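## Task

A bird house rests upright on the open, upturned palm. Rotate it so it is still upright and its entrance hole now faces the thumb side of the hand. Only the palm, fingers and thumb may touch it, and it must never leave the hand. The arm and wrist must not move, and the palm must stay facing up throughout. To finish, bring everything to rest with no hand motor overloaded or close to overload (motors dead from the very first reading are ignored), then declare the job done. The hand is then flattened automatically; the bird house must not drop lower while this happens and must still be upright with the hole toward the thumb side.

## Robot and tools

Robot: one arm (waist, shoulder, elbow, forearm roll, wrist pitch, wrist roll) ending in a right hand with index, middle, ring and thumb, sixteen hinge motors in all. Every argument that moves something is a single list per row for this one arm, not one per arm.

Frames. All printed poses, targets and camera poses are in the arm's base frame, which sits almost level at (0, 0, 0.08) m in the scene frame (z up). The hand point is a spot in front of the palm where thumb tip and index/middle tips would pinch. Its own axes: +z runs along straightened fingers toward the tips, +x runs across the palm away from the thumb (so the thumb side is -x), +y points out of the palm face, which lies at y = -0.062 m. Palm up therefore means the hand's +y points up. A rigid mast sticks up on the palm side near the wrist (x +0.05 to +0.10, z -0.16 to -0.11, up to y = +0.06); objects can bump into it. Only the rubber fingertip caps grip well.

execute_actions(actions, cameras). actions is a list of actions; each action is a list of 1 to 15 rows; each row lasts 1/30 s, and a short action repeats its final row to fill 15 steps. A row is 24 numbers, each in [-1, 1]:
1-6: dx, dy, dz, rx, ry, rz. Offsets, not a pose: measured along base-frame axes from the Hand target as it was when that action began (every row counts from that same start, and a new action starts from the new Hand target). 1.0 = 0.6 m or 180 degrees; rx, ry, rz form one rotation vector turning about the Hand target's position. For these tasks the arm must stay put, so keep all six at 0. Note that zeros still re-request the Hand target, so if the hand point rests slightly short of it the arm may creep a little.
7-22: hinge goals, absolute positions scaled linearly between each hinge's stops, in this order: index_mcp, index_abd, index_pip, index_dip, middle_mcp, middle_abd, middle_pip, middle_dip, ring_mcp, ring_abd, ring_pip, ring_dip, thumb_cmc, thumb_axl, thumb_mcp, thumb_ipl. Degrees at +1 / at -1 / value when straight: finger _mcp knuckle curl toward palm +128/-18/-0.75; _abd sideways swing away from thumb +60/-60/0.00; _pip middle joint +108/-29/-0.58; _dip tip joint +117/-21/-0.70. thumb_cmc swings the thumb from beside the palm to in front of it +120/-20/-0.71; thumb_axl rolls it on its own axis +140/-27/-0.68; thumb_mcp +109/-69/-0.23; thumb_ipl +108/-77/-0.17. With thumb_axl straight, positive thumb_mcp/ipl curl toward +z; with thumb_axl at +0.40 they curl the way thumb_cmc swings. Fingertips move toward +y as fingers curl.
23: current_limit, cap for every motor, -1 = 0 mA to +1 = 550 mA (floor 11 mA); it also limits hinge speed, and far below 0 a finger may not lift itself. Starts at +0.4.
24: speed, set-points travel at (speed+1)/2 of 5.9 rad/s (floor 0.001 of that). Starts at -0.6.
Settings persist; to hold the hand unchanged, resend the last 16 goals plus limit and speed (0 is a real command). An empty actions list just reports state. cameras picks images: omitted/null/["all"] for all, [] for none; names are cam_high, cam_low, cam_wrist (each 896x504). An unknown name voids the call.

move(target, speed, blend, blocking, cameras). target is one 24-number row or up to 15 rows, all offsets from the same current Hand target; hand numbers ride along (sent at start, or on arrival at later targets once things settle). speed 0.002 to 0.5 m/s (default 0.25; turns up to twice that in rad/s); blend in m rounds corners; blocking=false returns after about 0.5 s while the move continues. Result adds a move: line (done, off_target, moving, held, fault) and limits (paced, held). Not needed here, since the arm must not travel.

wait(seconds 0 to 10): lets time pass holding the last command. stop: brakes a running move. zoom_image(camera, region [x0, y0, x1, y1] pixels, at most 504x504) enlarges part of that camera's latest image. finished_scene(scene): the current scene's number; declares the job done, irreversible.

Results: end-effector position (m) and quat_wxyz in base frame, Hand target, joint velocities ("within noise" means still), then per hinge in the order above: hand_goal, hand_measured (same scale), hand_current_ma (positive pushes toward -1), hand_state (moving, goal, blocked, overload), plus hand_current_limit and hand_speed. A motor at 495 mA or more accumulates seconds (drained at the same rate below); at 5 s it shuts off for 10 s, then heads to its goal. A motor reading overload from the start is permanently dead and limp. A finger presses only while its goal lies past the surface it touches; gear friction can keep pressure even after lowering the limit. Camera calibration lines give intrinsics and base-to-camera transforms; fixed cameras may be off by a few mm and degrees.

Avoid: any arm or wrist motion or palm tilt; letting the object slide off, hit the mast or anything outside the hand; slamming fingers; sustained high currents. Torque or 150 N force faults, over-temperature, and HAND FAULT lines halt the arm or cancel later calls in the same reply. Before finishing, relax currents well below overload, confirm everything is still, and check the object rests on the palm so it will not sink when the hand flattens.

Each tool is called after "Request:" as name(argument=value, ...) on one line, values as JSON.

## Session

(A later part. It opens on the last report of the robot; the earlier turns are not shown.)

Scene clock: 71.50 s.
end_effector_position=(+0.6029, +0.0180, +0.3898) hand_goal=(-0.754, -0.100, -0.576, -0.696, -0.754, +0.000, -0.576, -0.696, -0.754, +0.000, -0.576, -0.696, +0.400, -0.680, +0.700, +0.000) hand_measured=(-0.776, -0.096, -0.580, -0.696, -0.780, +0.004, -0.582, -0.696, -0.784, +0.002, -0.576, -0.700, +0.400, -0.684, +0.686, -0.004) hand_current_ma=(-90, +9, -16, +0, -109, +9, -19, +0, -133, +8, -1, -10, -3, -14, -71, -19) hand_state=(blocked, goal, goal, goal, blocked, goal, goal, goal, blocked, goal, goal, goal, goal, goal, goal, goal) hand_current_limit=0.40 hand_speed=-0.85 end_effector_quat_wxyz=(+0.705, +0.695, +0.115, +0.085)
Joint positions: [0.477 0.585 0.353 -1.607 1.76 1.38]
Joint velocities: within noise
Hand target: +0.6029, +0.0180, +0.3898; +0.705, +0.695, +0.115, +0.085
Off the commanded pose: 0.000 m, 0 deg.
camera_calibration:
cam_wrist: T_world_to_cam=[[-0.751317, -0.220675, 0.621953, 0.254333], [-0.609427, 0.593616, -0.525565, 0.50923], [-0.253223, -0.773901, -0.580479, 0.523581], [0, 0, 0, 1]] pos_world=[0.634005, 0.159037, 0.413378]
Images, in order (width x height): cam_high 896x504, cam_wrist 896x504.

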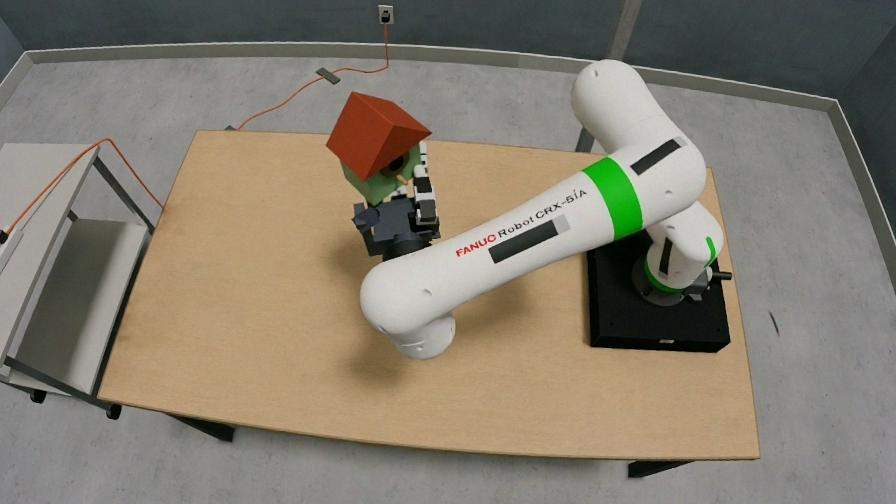

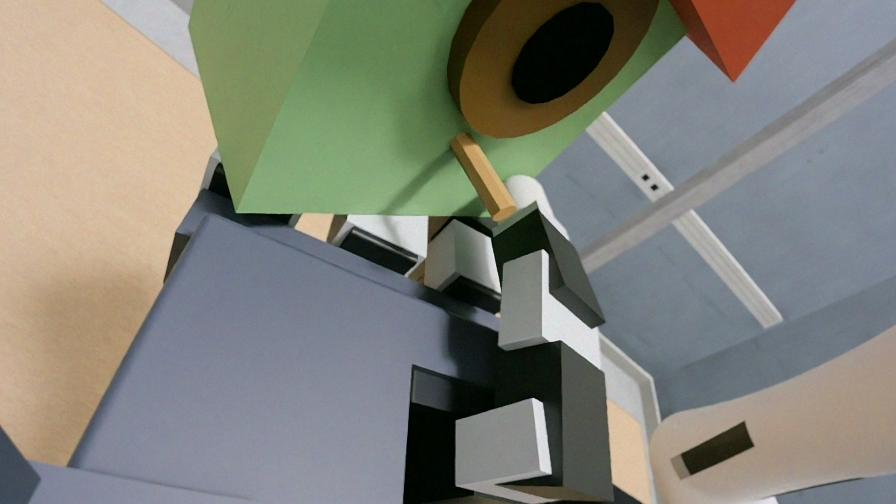

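Request:
execute_actions(actions=[[[0,0,0,0,0,0,-0.754,-0.1,-0.576,-0.696,-0.754,0,-0.576,-0.696,-0.754,0,-0.576,-0.696,0.2,-0.68,0.2,0.0,0.4,-0.8]]], cameras=[])

Request:
execute_actions(actions=[[[0,0,0,0,0,0,-0.754,-0.1,-0.576,-0.696,-0.754,0,-0.576,-0.696,-0.6,0.2,-0.576,-0.696,0.1,-0.68,0.0,0.0,0.4,-0.9]]], cameras=["cam_high","cam_wrist"])

Request:
zoom_image(camera="cam_high", region=[310, 70, 490, 270])

Scene clock: 73.90 s.
end_effector_position=(+0.6029, +0.0180, +0.3898) hand_goal=(-0.754, -0.100, -0.576, -0.696, -0.754, +0.000, -0.576, -0.696, -0.754, +0.000, -0.576, -0.696, +0.200, -0.680, +0.200, +0.000) hand_measured=(-0.776, -0.096, -0.580, -0.696, -0.780, +0.004, -0.582, -0.696, -0.784, +0.002, -0.576, -0.700, +0.198, -0.684, +0.212, +0.000) hand_current_ma=(-90, +9, -16, +0, -109, +9, -19, +0, -133, +8, -1, -10, -6, -14, +55, -2) hand_state=(blocked, goal, goal, goal, blocked, goal, goal, goal, blocked, goal, goal, goal, goal, goal, goal, goal) hand_current_limit=0.40 hand_speed=-0.80 end_effector_quat_wxyz=(+0.705, +0.695, +0.115, +0.085)
Joint positions: [0.477 0.585 0.353 -1.607 1.76 1.38]
Joint velocities: within noise
Hand target: +0.6029, +0.0180, +0.3898; +0.705, +0.695, +0.115, +0.085
Off the commanded pose: 0.000 m, 0 deg.
No camera images: "cameras" was empty.

Scene clock: 75.20 s.
end_effector_position=(+0.6029, +0.0180, +0.3898) hand_goal=(-0.754, -0.100, -0.576, -0.696, -0.754, +0.000, -0.576, -0.696, -0.600, +0.200, -0.576, -0.696, +0.100, -0.680, +0.000, +0.000) hand_measured=(-0.776, -0.096, -0.580, -0.696, -0.780, +0.004, -0.582, -0.696, -0.648, +0.196, -0.578, -0.700, +0.096, -0.684, +0.008, +0.000) hand_current_ma=(-90, +9, -16, +0, -109, +9, -19, +0, -212, -11, -3, -10, -12, -14, +36, -2) hand_state=(blocked, goal, goal, goal, blocked, goal, goal, goal, blocked, goal, goal, goal, goal, goal, goal, goal) hand_current_limit=0.40 hand_speed=-0.90 end_effector_quat_wxyz=(+0.705, +0.695, +0.115, +0.085)
Joint positions: [0.477 0.585 0.353 -1.607 1.76 1.38]
Joint velocities: within noise
Hand target: +0.6029, +0.0180, +0.3898; +0.705, +0.695, +0.115, +0.085
Off the commanded pose: 0.000 m, 0 deg.
camera_calibration:
cam_wrist: T_world_to_cam=[[-0.751317, -0.220675, 0.621952, 0.254333], [-0.609427, 0.593616, -0.525565, 0.50923], [-0.253222, -0.7739, -0.58048, 0.523581], [0, 0, 0, 1]] pos_world=[0.634005, 0.159037, 0.413379]
Images, in order (width x height): cam_high 896x504, cam_wrist 896x504.

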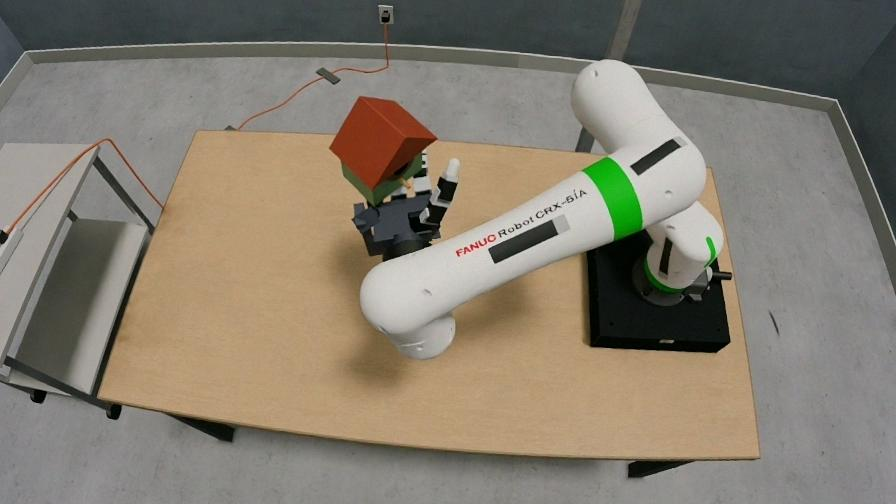

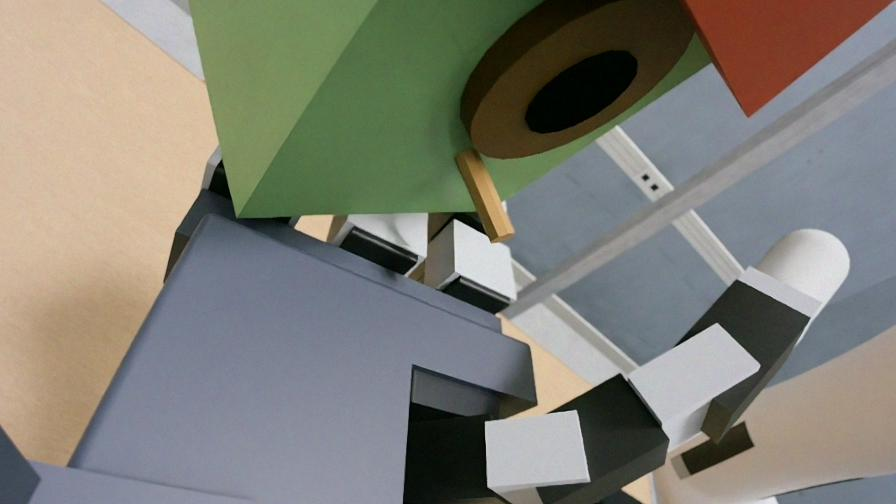

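Scaled by 2.520 from the camera's 896x504 image, which has a finer 1280x720 frame.

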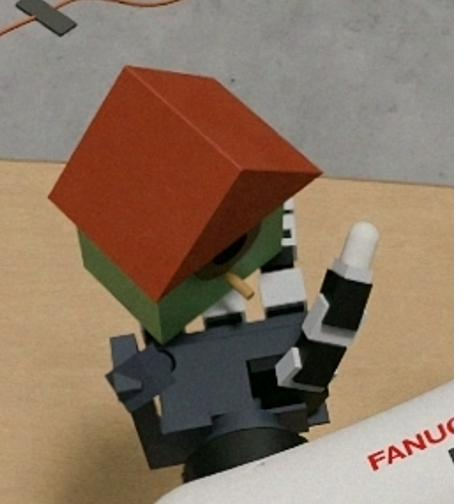

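Request:
execute_actions(actions=[[[0,0,0,0,0,0,-0.754,-0.1,-0.576,-0.696,-0.754,0,-0.576,-0.696,-0.52,0.2,-0.576,-0.696,0.2,-0.68,0.0,0.0,0.5,-0.93]]], cameras=["cam_high","cam_wrist"])

Request:
zoom_image(camera="cam_high", region=[310, 70, 490, 270])

Scene clock: 76.17 s.
end_effector_position=(+0.6029, +0.0180, +0.3898) hand_goal=(-0.754, -0.100, -0.576, -0.696, -0.754, +0.000, -0.576, -0.696, -0.520, +0.200, -0.576, -0.696, +0.200, -0.680, +0.000, +0.000) hand_measured=(-0.776, -0.096, -0.580, -0.696, -0.780, +0.004, -0.582, -0.696, -0.562, +0.198, -0.580, -0.700, +0.186, -0.684, +0.008, +0.000) hand_current_ma=(-90, +9, -16, +0, -109, +9, -19, +0, -188, -5, -11, -10, -50, -14, +36, -2) hand_state=(blocked, goal, goal, goal, blocked, goal, goal, goal, blocked, goal, goal, goal, goal, goal, goal, goal) hand_current_limit=0.50 hand_speed=-0.93 end_effector_quat_wxyz=(+0.705, +0.695, +0.115, +0.085)
Joint positions: [0.477 0.585 0.353 -1.607 1.76 1.38]
Joint velocities: within noise
Hand target: +0.6029, +0.0180, +0.3898; +0.705, +0.695, +0.115, +0.085
Off the commanded pose: 0.000 m, 0 deg.
camera_calibration:
cam_wrist: T_world_to_cam=[[-0.751317, -0.220675, 0.621952, 0.254333], [-0.609427, 0.593617, -0.525565, 0.50923], [-0.253222, -0.7739, -0.58048, 0.523581], [0, 0, 0, 1]] pos_world=[0.634005, 0.159037, 0.413379]
Images, in order (width x height): cam_high 896x504, cam_wrist 896x504.

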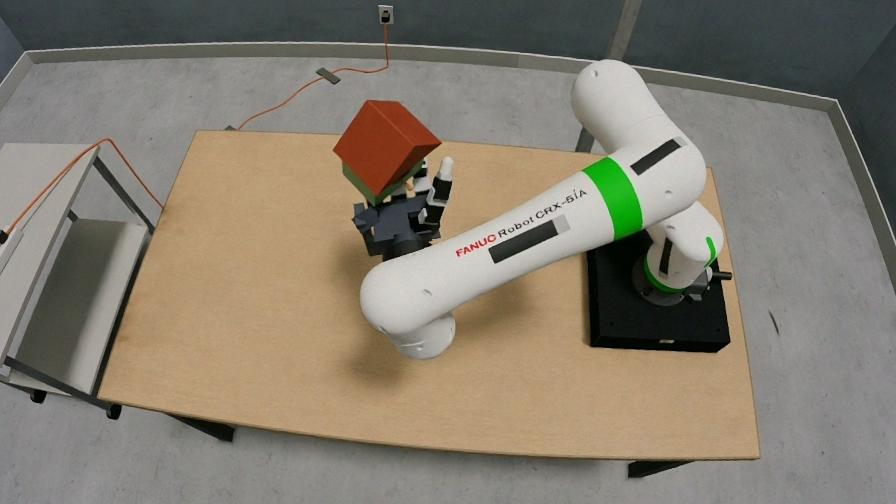

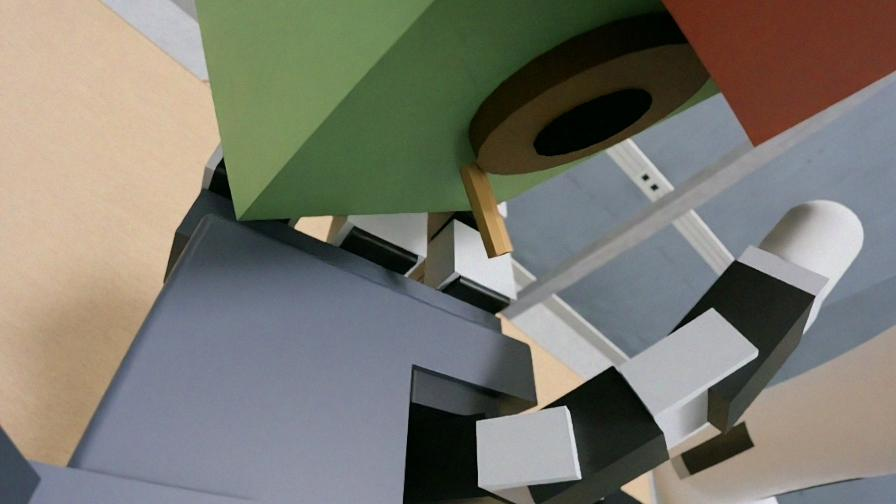

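Scaled by 2.520 from the camera's 896x504 image, which has a finer 1280x720 frame.

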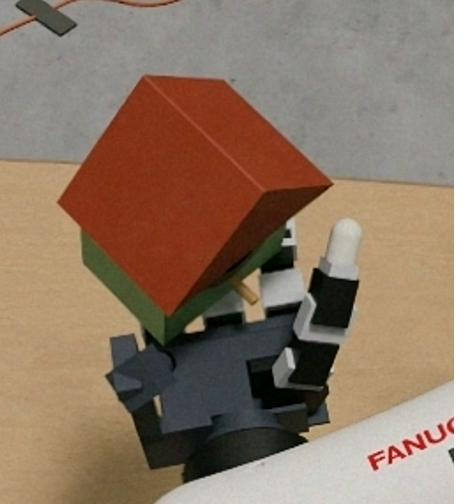

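Request:
execute_actions(actions=[[[0,0,0,0,0,0,-0.754,-0.1,-0.576,-0.696,-0.754,0,-0.576,-0.696,-0.754,0.2,-0.576,-0.696,0.3,-0.68,0.0,0.0,0.5,-0.92]]], cameras=[])

Request:
execute_actions(actions=[[[0,0,0,0,0,0,-0.754,-0.1,-0.576,-0.696,-0.754,0,-0.576,-0.696,-0.754,0.85,-0.576,-0.696,0.3,-0.68,0.0,0.0,0.5,-0.85]]], cameras=["cam_high","cam_wrist"])

Request:
zoom_image(camera="cam_high", region=[310, 70, 490, 270])

Scene clock: 78.23 s.
end_effector_position=(+0.6029, +0.0180, +0.3898) hand_goal=(-0.754, -0.100, -0.576, -0.696, -0.754, +0.000, -0.576, -0.696, -0.754, +0.200, -0.576, -0.696, +0.300, -0.680, +0.000, +0.000) hand_measured=(-0.776, -0.096, -0.580, -0.696, -0.780, +0.004, -0.582, -0.696, -0.774, +0.198, -0.580, -0.700, +0.290, -0.684, +0.008, +0.000) hand_current_ma=(-90, +9, -16, +0, -109, +9, -20, +0, -87, -5, -11, -10, -39, -14, +36, -2) hand_state=(blocked, goal, goal, goal, blocked, goal, goal, goal, blocked, goal, goal, goal, goal, goal, goal, goal) hand_current_limit=0.50 hand_speed=-0.92 end_effector_quat_wxyz=(+0.705, +0.695, +0.115, +0.085)
Joint positions: [0.477 0.585 0.353 -1.607 1.76 1.38]
Joint velocities: within noise
Hand target: +0.6029, +0.0180, +0.3898; +0.705, +0.695, +0.115, +0.085
Off the commanded pose: 0.000 m, 0 deg.
No camera images: "cameras" was empty.

Scene clock: 80.03 s.
end_effector_position=(+0.6029, +0.0179, +0.3898) hand_goal=(-0.754, -0.100, -0.576, -0.696, -0.754, +0.000, -0.576, -0.696, -0.754, +0.850, -0.576, -0.696, +0.300, -0.680, +0.000, +0.000) hand_measured=(-0.776, -0.096, -0.580, -0.696, -0.780, +0.004, -0.582, -0.696, -0.774, +0.846, -0.580, -0.700, +0.290, -0.684, +0.008, +0.000) hand_current_ma=(-90, +9, -16, +0, -109, +9, -20, +0, -87, -13, -11, -10, -39, -14, +36, -2) hand_state=(blocked, goal, goal, goal, blocked, goal, goal, goal, blocked, goal, goal, goal, goal, goal, goal, goal) hand_current_limit=0.50 hand_speed=-0.85 end_effector_quat_wxyz=(+0.705, +0.695, +0.115, +0.085)
Joint positions: [0.477 0.585 0.353 -1.607 1.76 1.38]
Joint velocities: within noise
Hand target: +0.6029, +0.0180, +0.3898; +0.705, +0.695, +0.115, +0.085
Off the commanded pose: 0.000 m, 0 deg.
camera_calibration:
cam_wrist: T_world_to_cam=[[-0.751317, -0.220675, 0.621952, 0.254333], [-0.609426, 0.593617, -0.525565, 0.50923], [-0.253222, -0.7739, -0.58048, 0.523581], [0, 0, 0, 1]] pos_world=[0.634005, 0.159037, 0.413379]
Images, in order (width x height): cam_high 896x504, cam_wrist 896x504.

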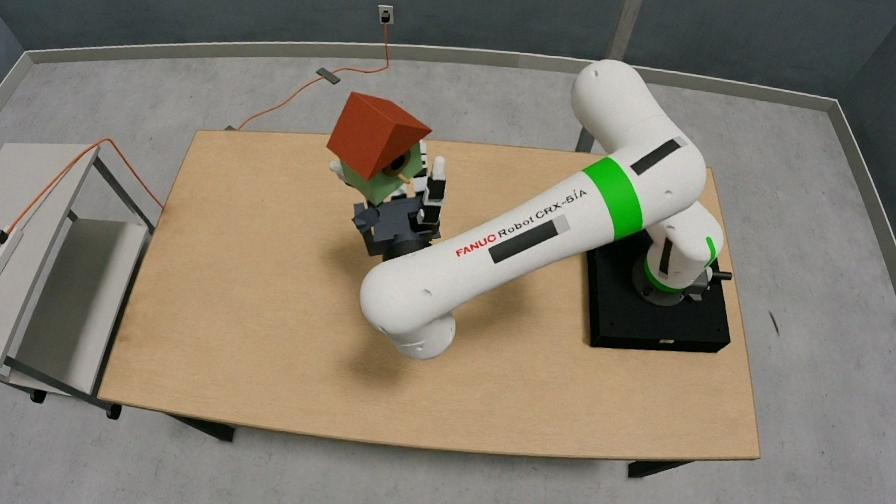

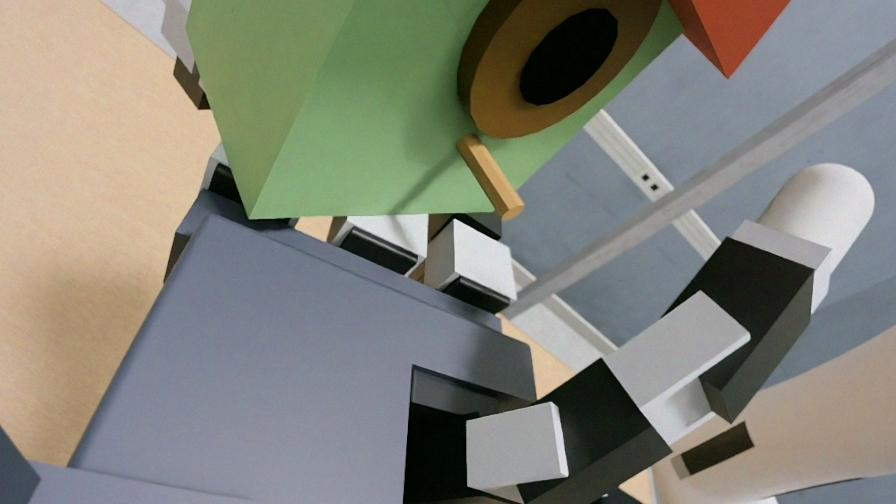

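Scaled by 2.520 from the camera's 896x504 image, which has a finer 1280x720 frame.

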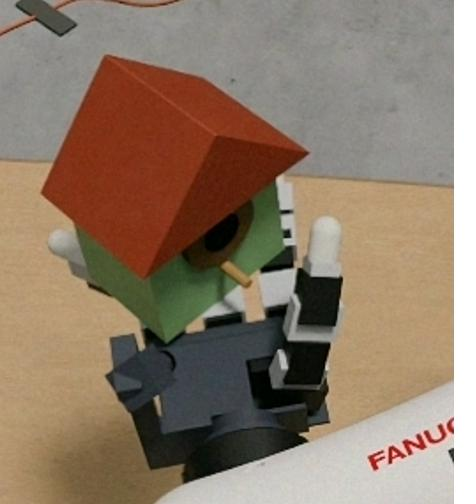

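Request:
execute_actions(actions=[[[0,0,0,0,0,0,-0.754,-0.1,-0.576,-0.696,-0.754,0,-0.576,-0.696,-0.87,0.85,-0.45,0.5,0.3,-0.68,0.0,0.0,0.5,-0.85]]], cameras=["cam_high","cam_wrist"])

Request:
zoom_image(camera="cam_high", region=[310, 70, 490, 270])

Scene clock: 83.70 s.
end_effector_position=(+0.6029, +0.0179, +0.3898) hand_goal=(-0.754, -0.100, -0.576, -0.696, -0.754, +0.000, -0.576, -0.696, -0.870, +0.850, -0.450, +0.500, +0.300, -0.680, +0.000, +0.000) hand_measured=(-0.776, -0.096, -0.580, -0.696, -0.782, +0.002, -0.584, -0.698, -0.876, +0.846, -0.458, +0.494, +0.290, -0.684, +0.008, +0.000) hand_current_ma=(-90, +9, -16, +0, -118, +5, -31, -4, -26, -10, -29, -22, -39, -14, +36, -2) hand_state=(blocked, goal, goal, goal, blocked, goal, goal, goal, goal, goal, goal, goal, goal, goal, goal, goal) hand_current_limit=0.50 hand_speed=-0.85 end_effector_quat_wxyz=(+0.705, +0.695, +0.115, +0.085)
Joint positions: [0.477 0.585 0.353 -1.607 1.76 1.38]
Joint velocities: within noise
Hand target: +0.6029, +0.0180, +0.3898; +0.705, +0.695, +0.115, +0.085
Off the commanded pose: 0.000 m, 0 deg.
camera_calibration:
cam_wrist: T_world_to_cam=[[-0.751317, -0.220675, 0.621952, 0.254333], [-0.609426, 0.593617, -0.525565, 0.50923], [-0.253222, -0.7739, -0.58048, 0.523581], [0, 0, 0, 1]] pos_world=[0.634005, 0.159037, 0.413379]
Images, in order (width x height): cam_high 896x504, cam_wrist 896x504.

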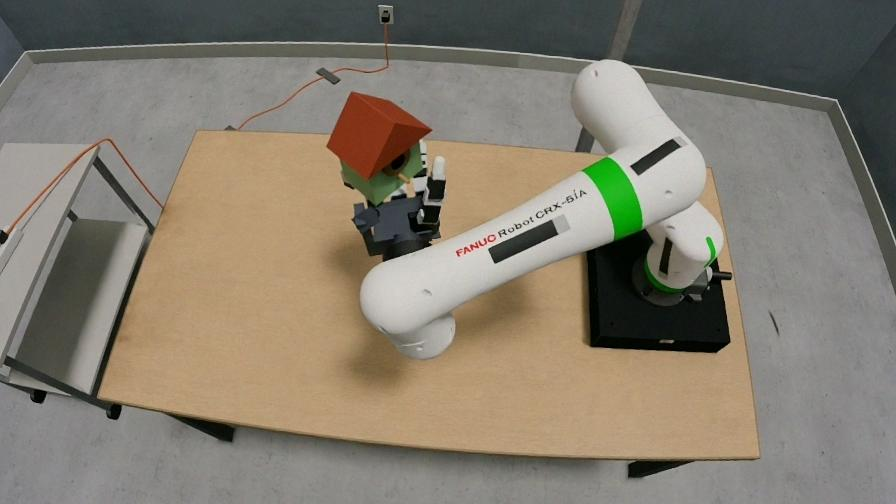

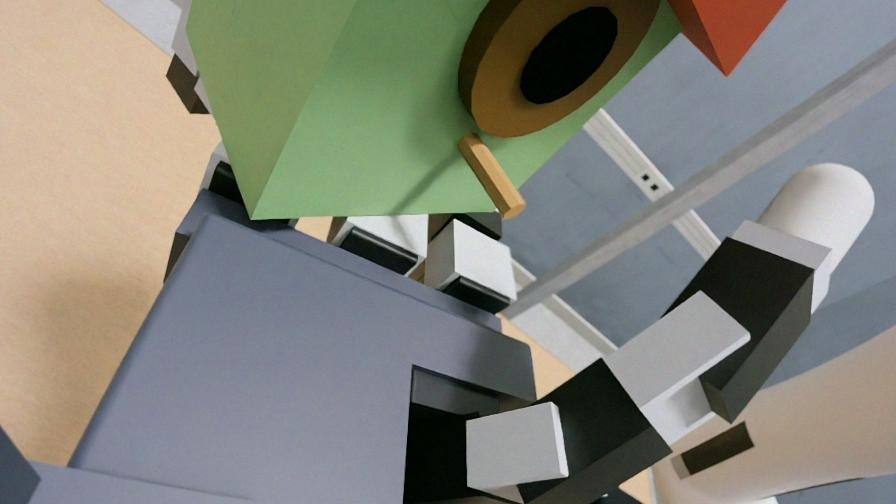

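Scaled by 2.520 from the camera's 896x504 image, which has a finer 1280x720 frame.

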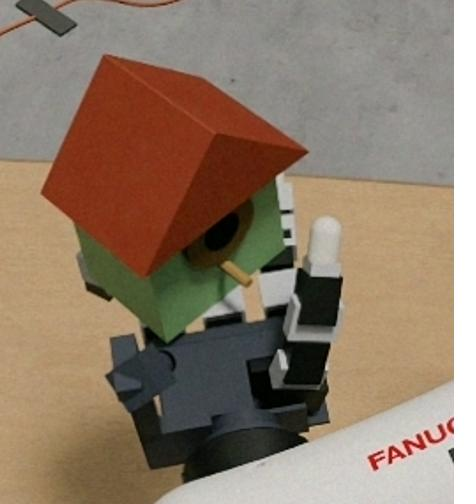

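Request:
execute_actions(actions=[[[0,0,0,0,0,0,-0.754,-0.1,-0.576,-0.696,-0.754,0,-0.576,-0.696,-0.87,0.85,-0.2,0.5,0.3,-0.68,0.0,0.0,0.5,-0.85]]], cameras=[])

Request:
execute_actions(actions=[[[0,0,0,0,0,0,-0.754,-0.1,-0.576,-0.696,-0.754,0,-0.576,-0.696,-0.87,0.85,0.05,0.5,0.3,-0.68,0.0,0.0,0.5,-0.85]]], cameras=["cam_high","cam_wrist"])

Request:
zoom_image(camera="cam_high", region=[310, 70, 490, 270])

Scene clock: 84.83 s.
end_effector_position=(+0.6029, +0.0180, +0.3898) hand_goal=(-0.754, -0.100, -0.576, -0.696, -0.754, +0.000, -0.576, -0.696, -0.870, +0.850, -0.200, +0.500, +0.300, -0.680, +0.000, +0.000) hand_measured=(-0.776, -0.096, -0.580, -0.696, -0.782, +0.002, -0.584, -0.698, -0.886, +0.846, -0.222, +0.496, +0.290, -0.684, +0.008, +0.000) hand_current_ma=(-90, +9, -16, +0, -118, +5, -31, -4, -64, -10, -84, -17, -39, -14, +36, -2) hand_state=(blocked, goal, goal, goal, blocked, goal, goal, goal, goal, goal, blocked, goal, goal, goal, goal, goal) hand_current_limit=0.50 hand_speed=-0.85 end_effector_quat_wxyz=(+0.705, +0.695, +0.115, +0.085)
Joint positions: [0.477 0.585 0.353 -1.607 1.76 1.38]
Joint velocities: within noise
Hand target: +0.6029, +0.0180, +0.3898; +0.705, +0.695, +0.115, +0.085
Off the commanded pose: 0.000 m, 0 deg.
No camera images: "cameras" was empty.

Scene clock: 85.77 s.
end_effector_position=(+0.6029, +0.0180, +0.3898) hand_goal=(-0.754, -0.100, -0.576, -0.696, -0.754, +0.000, -0.576, -0.696, -0.870, +0.850, +0.050, +0.500, +0.300, -0.680, +0.000, +0.000) hand_measured=(-0.776, -0.096, -0.580, -0.696, -0.782, +0.002, -0.584, -0.698, -0.900, +0.844, -0.054, +0.458, +0.290, -0.684, +0.008, +0.000) hand_current_ma=(-90, +9, -16, +0, -118, +5, -31, -4, -132, -21, -411, -179, -39, -14, +36, -2) hand_state=(blocked, goal, goal, goal, blocked, goal, goal, goal, blocked, goal, blocked, blocked, goal, goal, goal, goal) hand_current_limit=0.50 hand_speed=-0.85 end_effector_quat_wxyz=(+0.705, +0.695, +0.115, +0.085)
Joint positions: [0.477 0.585 0.353 -1.607 1.76 1.38]
Joint velocities: within noise
Hand target: +0.6029, +0.0180, +0.3898; +0.705, +0.695, +0.115, +0.085
Off the commanded pose: 0.000 m, 0 deg.
camera_calibration:
cam_wrist: T_world_to_cam=[[-0.751317, -0.220676, 0.621952, 0.254333], [-0.609427, 0.593616, -0.525565, 0.50923], [-0.253222, -0.7739, -0.58048, 0.523581], [0, 0, 0, 1]] pos_world=[0.634005, 0.159037, 0.413379]
Images, in order (width x height): cam_high 896x504, cam_wrist 896x504.

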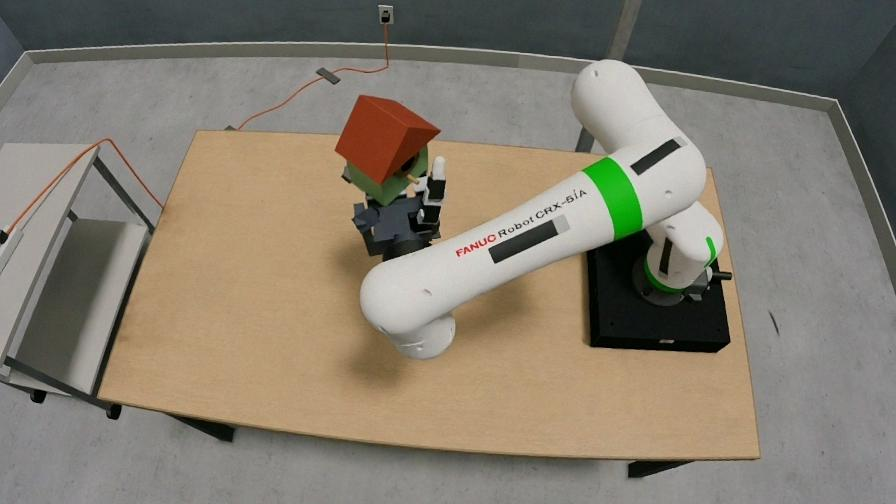

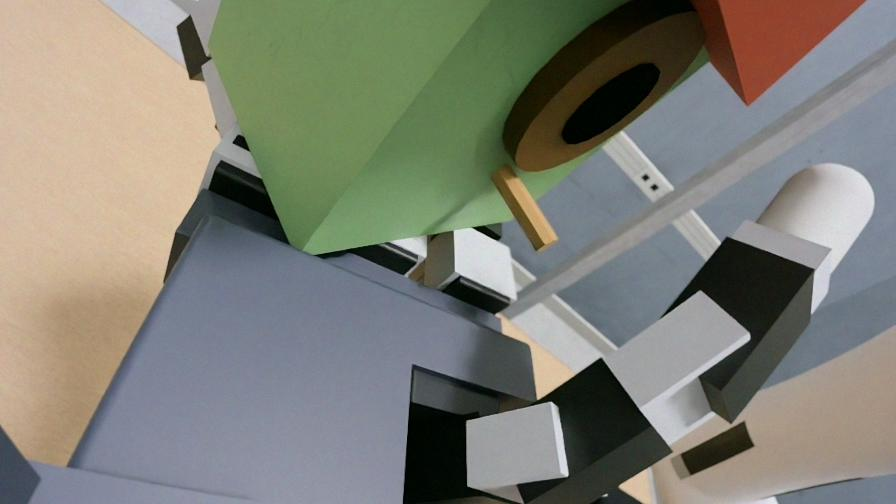

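Scaled by 2.520 from the camera's 896x504 image, which has a finer 1280x720 frame.

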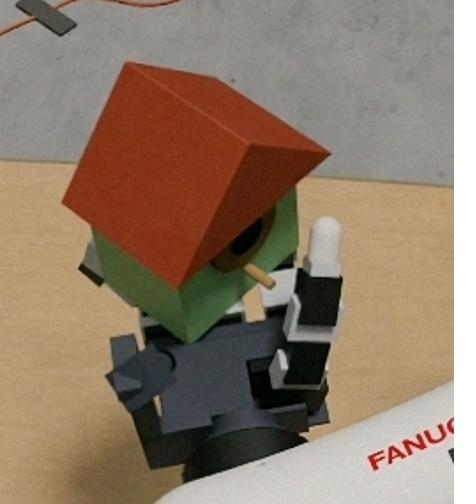

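Request:
execute_actions(actions=[[[0,0,0,0,0,0,-0.754,-0.1,-0.576,-0.696,-0.754,0,-0.576,-0.696,-0.87,0.85,-0.35,0.45,0.3,-0.68,-0.6,-0.17,0.4,-0.75]]], cameras=[])

Request:
execute_actions(actions=[[[0,0,0,0,0,0,-0.754,-0.1,-0.576,-0.696,-0.754,0,-0.576,-0.696,-0.87,0.85,-0.35,0.45,1.0,-0.68,-0.6,-0.17,0.4,-0.8]]], cameras=[])

Request:
execute_actions(actions=[[[0,0,0,0,0,0,-0.754,-0.1,-0.576,-0.696,-0.754,0,-0.576,-0.696,-0.87,0.85,-0.35,0.45,1.0,-0.68,-0.2,-0.17,0.4,-0.85]]], cameras=["cam_high","cam_wrist"])

Request:
zoom_image(camera="cam_high", region=[310, 70, 490, 270])

Scene clock: 87.97 s.
end_effector_position=(+0.6029, +0.0180, +0.3898) hand_goal=(-0.754, -0.100, -0.576, -0.696, -0.754, +0.000, -0.576, -0.696, -0.870, +0.850, -0.350, +0.450, +0.300, -0.680, -0.600, -0.170) hand_measured=(-0.776, -0.096, -0.580, -0.696, -0.782, +0.002, -0.584, -0.698, -0.894, +0.846, -0.350, +0.446, +0.290, -0.682, -0.602, -0.168) hand_current_ma=(-92, +9, -16, +0, -118, +5, -31, -4, -97, -12, +0, -10, -38, -6, -5, +5) hand_state=(blocked, goal, goal, goal, blocked, goal, goal, goal, blocked, goal, goal, goal, goal, goal, goal, goal) hand_current_limit=0.40 hand_speed=-0.75 end_effector_quat_wxyz=(+0.705, +0.695, +0.115, +0.085)
Joint positions: [0.477 0.585 0.353 -1.607 1.76 1.38]
Joint velocities: within noise
Hand target: +0.6029, +0.0180, +0.3898; +0.705, +0.695, +0.115, +0.085
Off the commanded pose: 0.000 m, 0 deg.
No camera images: "cameras" was empty.

Scene clock: 89.67 s.
end_effector_position=(+0.6029, +0.0179, +0.3898) hand_goal=(-0.754, -0.100, -0.576, -0.696, -0.754, +0.000, -0.576, -0.696, -0.870, +0.850, -0.350, +0.450, +1.000, -0.680, -0.600, -0.170) hand_measured=(-0.776, -0.096, -0.580, -0.696, -0.782, +0.002, -0.584, -0.698, -0.894, +0.846, -0.350, +0.446, +1.000, -0.682, -0.602, -0.168) hand_current_ma=(-92, +9, -16, +0, -118, +5, -31, -4, -97, -12, +0, -10, +0, -5, -5, +5) hand_state=(blocked, goal, goal, goal, blocked, goal, goal, goal, blocked, goal, goal, goal, goal, goal, goal, goal) hand_current_limit=0.40 hand_speed=-0.80 end_effector_quat_wxyz=(+0.705, +0.695, +0.115, +0.085)
Joint positions: [0.477 0.585 0.353 -1.607 1.76 1.38]
Joint velocities: within noise
Hand target: +0.6029, +0.0180, +0.3898; +0.705, +0.695, +0.115, +0.085
Off the commanded pose: 0.000 m, 0 deg.
No camera images: "cameras" was empty.

Scene clock: 91.30 s.
end_effector_position=(+0.6029, +0.0180, +0.3898) hand_goal=(-0.754, -0.100, -0.576, -0.696, -0.754, +0.000, -0.576, -0.696, -0.870, +0.850, -0.350, +0.450, +1.000, -0.680, -0.200, -0.170) hand_measured=(-0.776, -0.096, -0.580, -0.696, -0.782, +0.002, -0.584, -0.698, -0.894, +0.846, -0.350, +0.446, +1.000, -0.678, -0.202, -0.172) hand_current_ma=(-92, +9, -16, +0, -118, +5, -31, -4, -97, -12, +0, -10, +0, +8, -10, -9) hand_state=(blocked, goal, goal, goal, blocked, goal, goal, goal, blocked, goal, goal, goal, goal, goal, goal, goal) hand_current_limit=0.40 hand_speed=-0.85 end_effector_quat_wxyz=(+0.705, +0.695, +0.115, +0.085)
Joint positions: [0.477 0.585 0.353 -1.607 1.76 1.38]
Joint velocities: within noise
Hand target: +0.6029, +0.0180, +0.3898; +0.705, +0.695, +0.115, +0.085
Off the commanded pose: 0.000 m, 0 deg.
camera_calibration:
cam_wrist: T_world_to_cam=[[-0.751317, -0.220675, 0.621952, 0.254333], [-0.609427, 0.593617, -0.525565, 0.50923], [-0.253222, -0.7739, -0.58048, 0.523581], [0, 0, 0, 1]] pos_world=[0.634005, 0.159037, 0.413379]
Images, in order (width x height): cam_high 896x504, cam_wrist 896x504.

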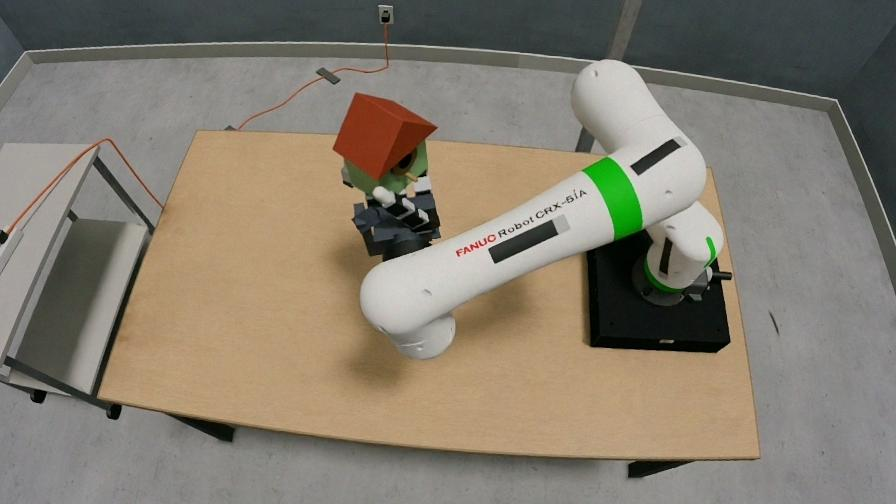

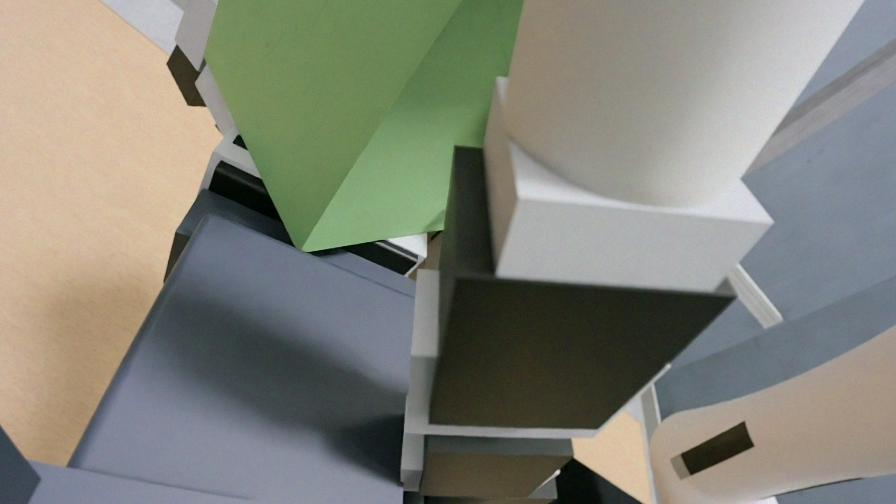

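Scaled by 2.520 from the camera's 896x504 image, which has a finer 1280x720 frame.

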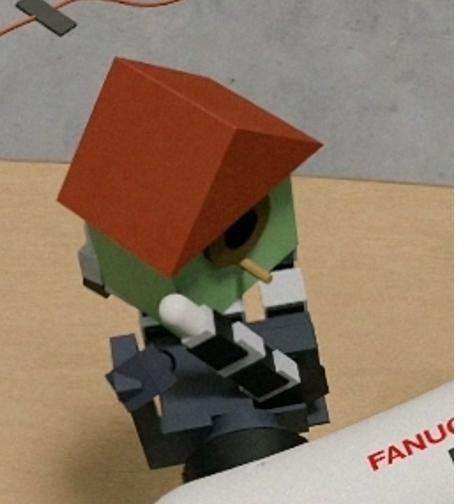

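Request:
execute_actions(actions=[[[0,0,0,0,0,0,-0.754,-0.1,-0.576,-0.696,-0.754,0,-0.576,-0.696,-0.87,0.85,-0.35,0.45,0.9,-0.68,0.02,-0.17,0.4,-0.85]]], cameras=["cam_high","cam_wrist"])

Request:
zoom_image(camera="cam_high", region=[310, 70, 490, 270])

Scene clock: 92.43 s.
end_effector_position=(+0.6029, +0.0180, +0.3898) hand_goal=(-0.754, -0.100, -0.576, -0.696, -0.754, +0.000, -0.576, -0.696, -0.870, +0.850, -0.350, +0.450, +0.900, -0.680, +0.020, -0.170) hand_measured=(-0.776, -0.098, -0.580, -0.696, -0.786, +0.002, -0.586, -0.698, -0.894, +0.846, -0.352, +0.446, +0.910, -0.678, +0.010, -0.172) hand_current_ma=(-92, +8, -16, +0, -138, +5, -33, -4, -97, -12, -5, -10, +41, +8, -44, -8) hand_state=(blocked, goal, goal, goal, blocked, goal, goal, goal, blocked, goal, goal, goal, goal, goal, goal, goal) hand_current_limit=0.40 hand_speed=-0.85 end_effector_quat_wxyz=(+0.705, +0.695, +0.115, +0.085)
Joint positions: [0.477 0.585 0.353 -1.607 1.76 1.38]
Joint velocities: within noise
Hand target: +0.6029, +0.0180, +0.3898; +0.705, +0.695, +0.115, +0.085
Off the commanded pose: 0.000 m, 0 deg.
camera_calibration:
cam_wrist: T_world_to_cam=[[-0.751317, -0.220675, 0.621952, 0.254333], [-0.609427, 0.593617, -0.525565, 0.50923], [-0.253222, -0.7739, -0.58048, 0.523581], [0, 0, 0, 1]] pos_world=[0.634005, 0.159037, 0.413379]
Images, in order (width x height): cam_high 896x504, cam_wrist 896x504.

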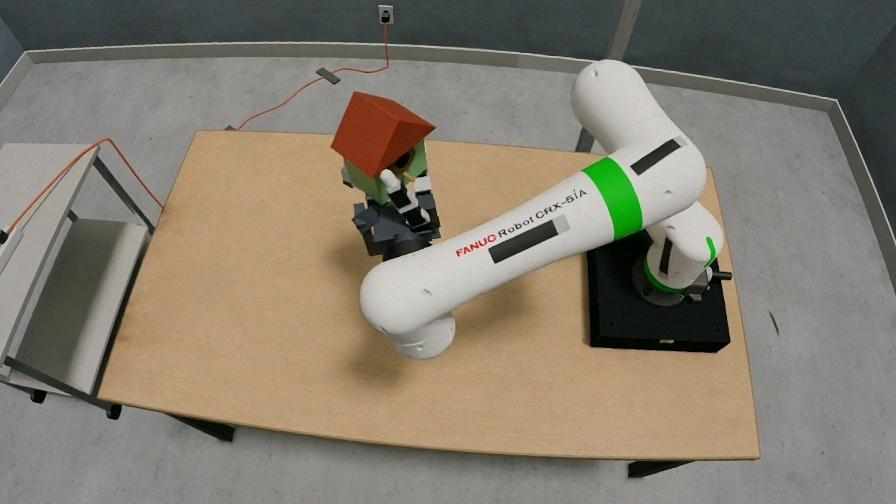

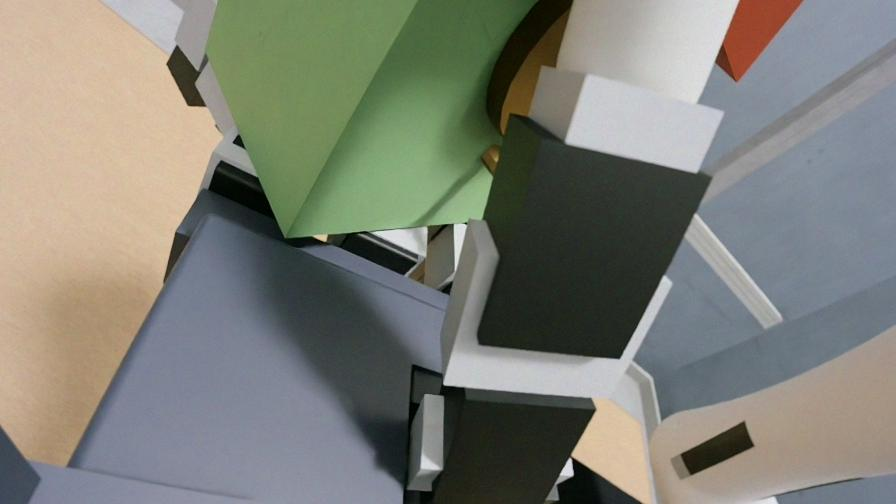

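Scaled by 2.520 from the camera's 896x504 image, which has a finer 1280x720 frame.

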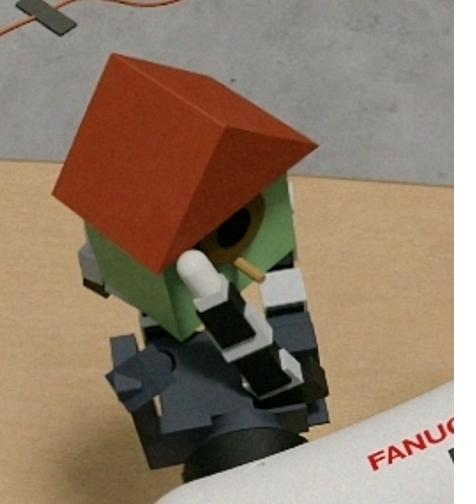

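Request:
execute_actions(actions=[[[0,0,0,0,0,0,-0.754,-0.1,-0.576,-0.696,-0.754,0,-0.576,-0.696,-0.87,0.85,-0.35,0.45,0.75,-0.68,0.05,-0.17,0.4,-0.85]],[[0,0,0,0,0,0,-0.754,-0.1,-0.576,-0.696,-0.754,0,-0.576,-0.696,-0.87,0.85,-0.35,0.45,0.65,-0.68,0.05,-0.17,0.4,-0.85]]])

Request:
zoom_image(camera="cam_high", region=[310, 70, 490, 270])

Scene clock: 94.23 s.
end_effector_position=(+0.6029, +0.0179, +0.3898) hand_goal=(-0.754, -0.100, -0.576, -0.696, -0.754, +0.000, -0.576, -0.696, -0.870, +0.850, -0.350, +0.450, +0.650, -0.680, +0.050, -0.170) hand_measured=(-0.776, -0.098, -0.580, -0.696, -0.786, +0.002, -0.586, -0.698, -0.892, +0.846, -0.352, +0.446, +0.656, -0.678, +0.050, -0.172) hand_current_ma=(-92, +8, -16, +0, -138, +5, -35, -4, -95, -12, -6, -10, +18, +8, +1, -6) hand_state=(blocked, goal, goal, goal, blocked, goal, goal, goal, blocked, goal, goal, goal, goal, goal, goal, goal) hand_current_limit=0.40 hand_speed=-0.85 end_effector_quat_wxyz=(+0.705, +0.695, +0.115, +0.085)
Joint positions: [0.477 0.585 0.353 -1.607 1.76 1.38]
Joint velocities: within noise
Hand target: +0.6029, +0.0180, +0.3898; +0.705, +0.695, +0.115, +0.085
Off the commanded pose: 0.000 m, 0 deg.
camera_calibration:
cam_wrist: T_world_to_cam=[[-0.751317, -0.220675, 0.621952, 0.254333], [-0.609427, 0.593617, -0.525565, 0.50923], [-0.253222, -0.7739, -0.58048, 0.523581], [0, 0, 0, 1]] pos_world=[0.634005, 0.159037, 0.413379]

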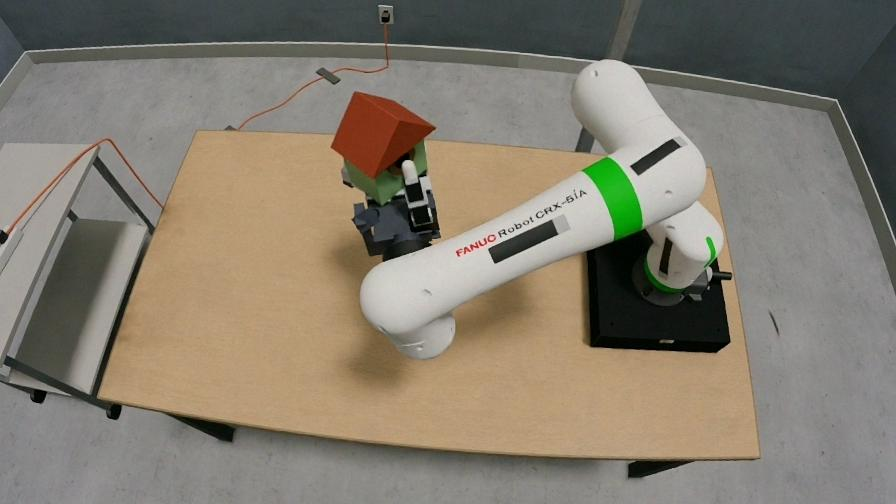

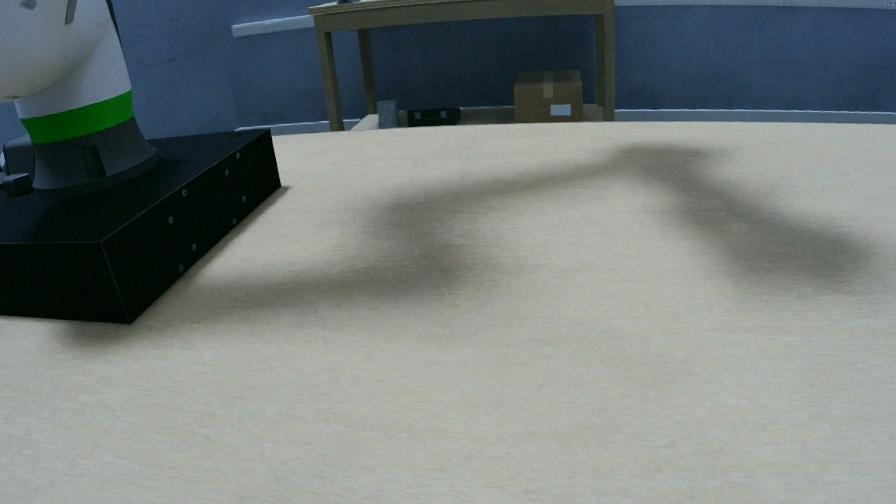

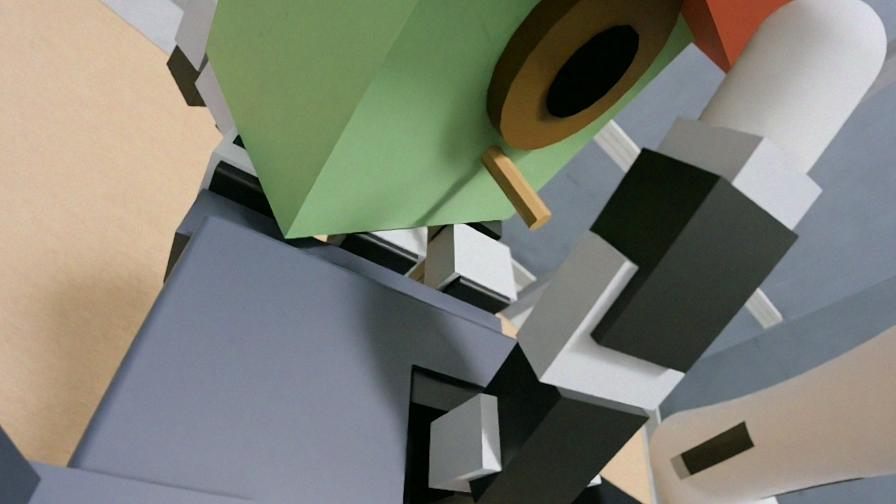

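Scaled by 2.520 from the camera's 896x504 image, which has a finer 1280x720 frame.

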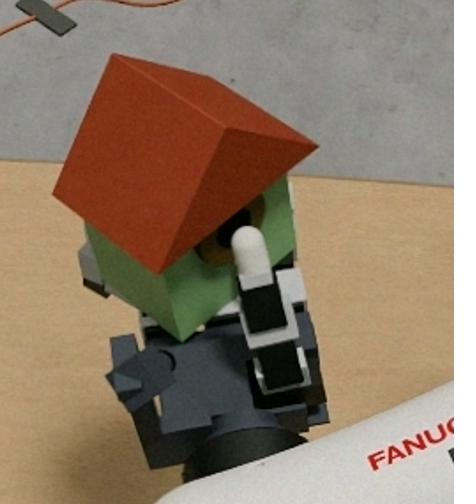

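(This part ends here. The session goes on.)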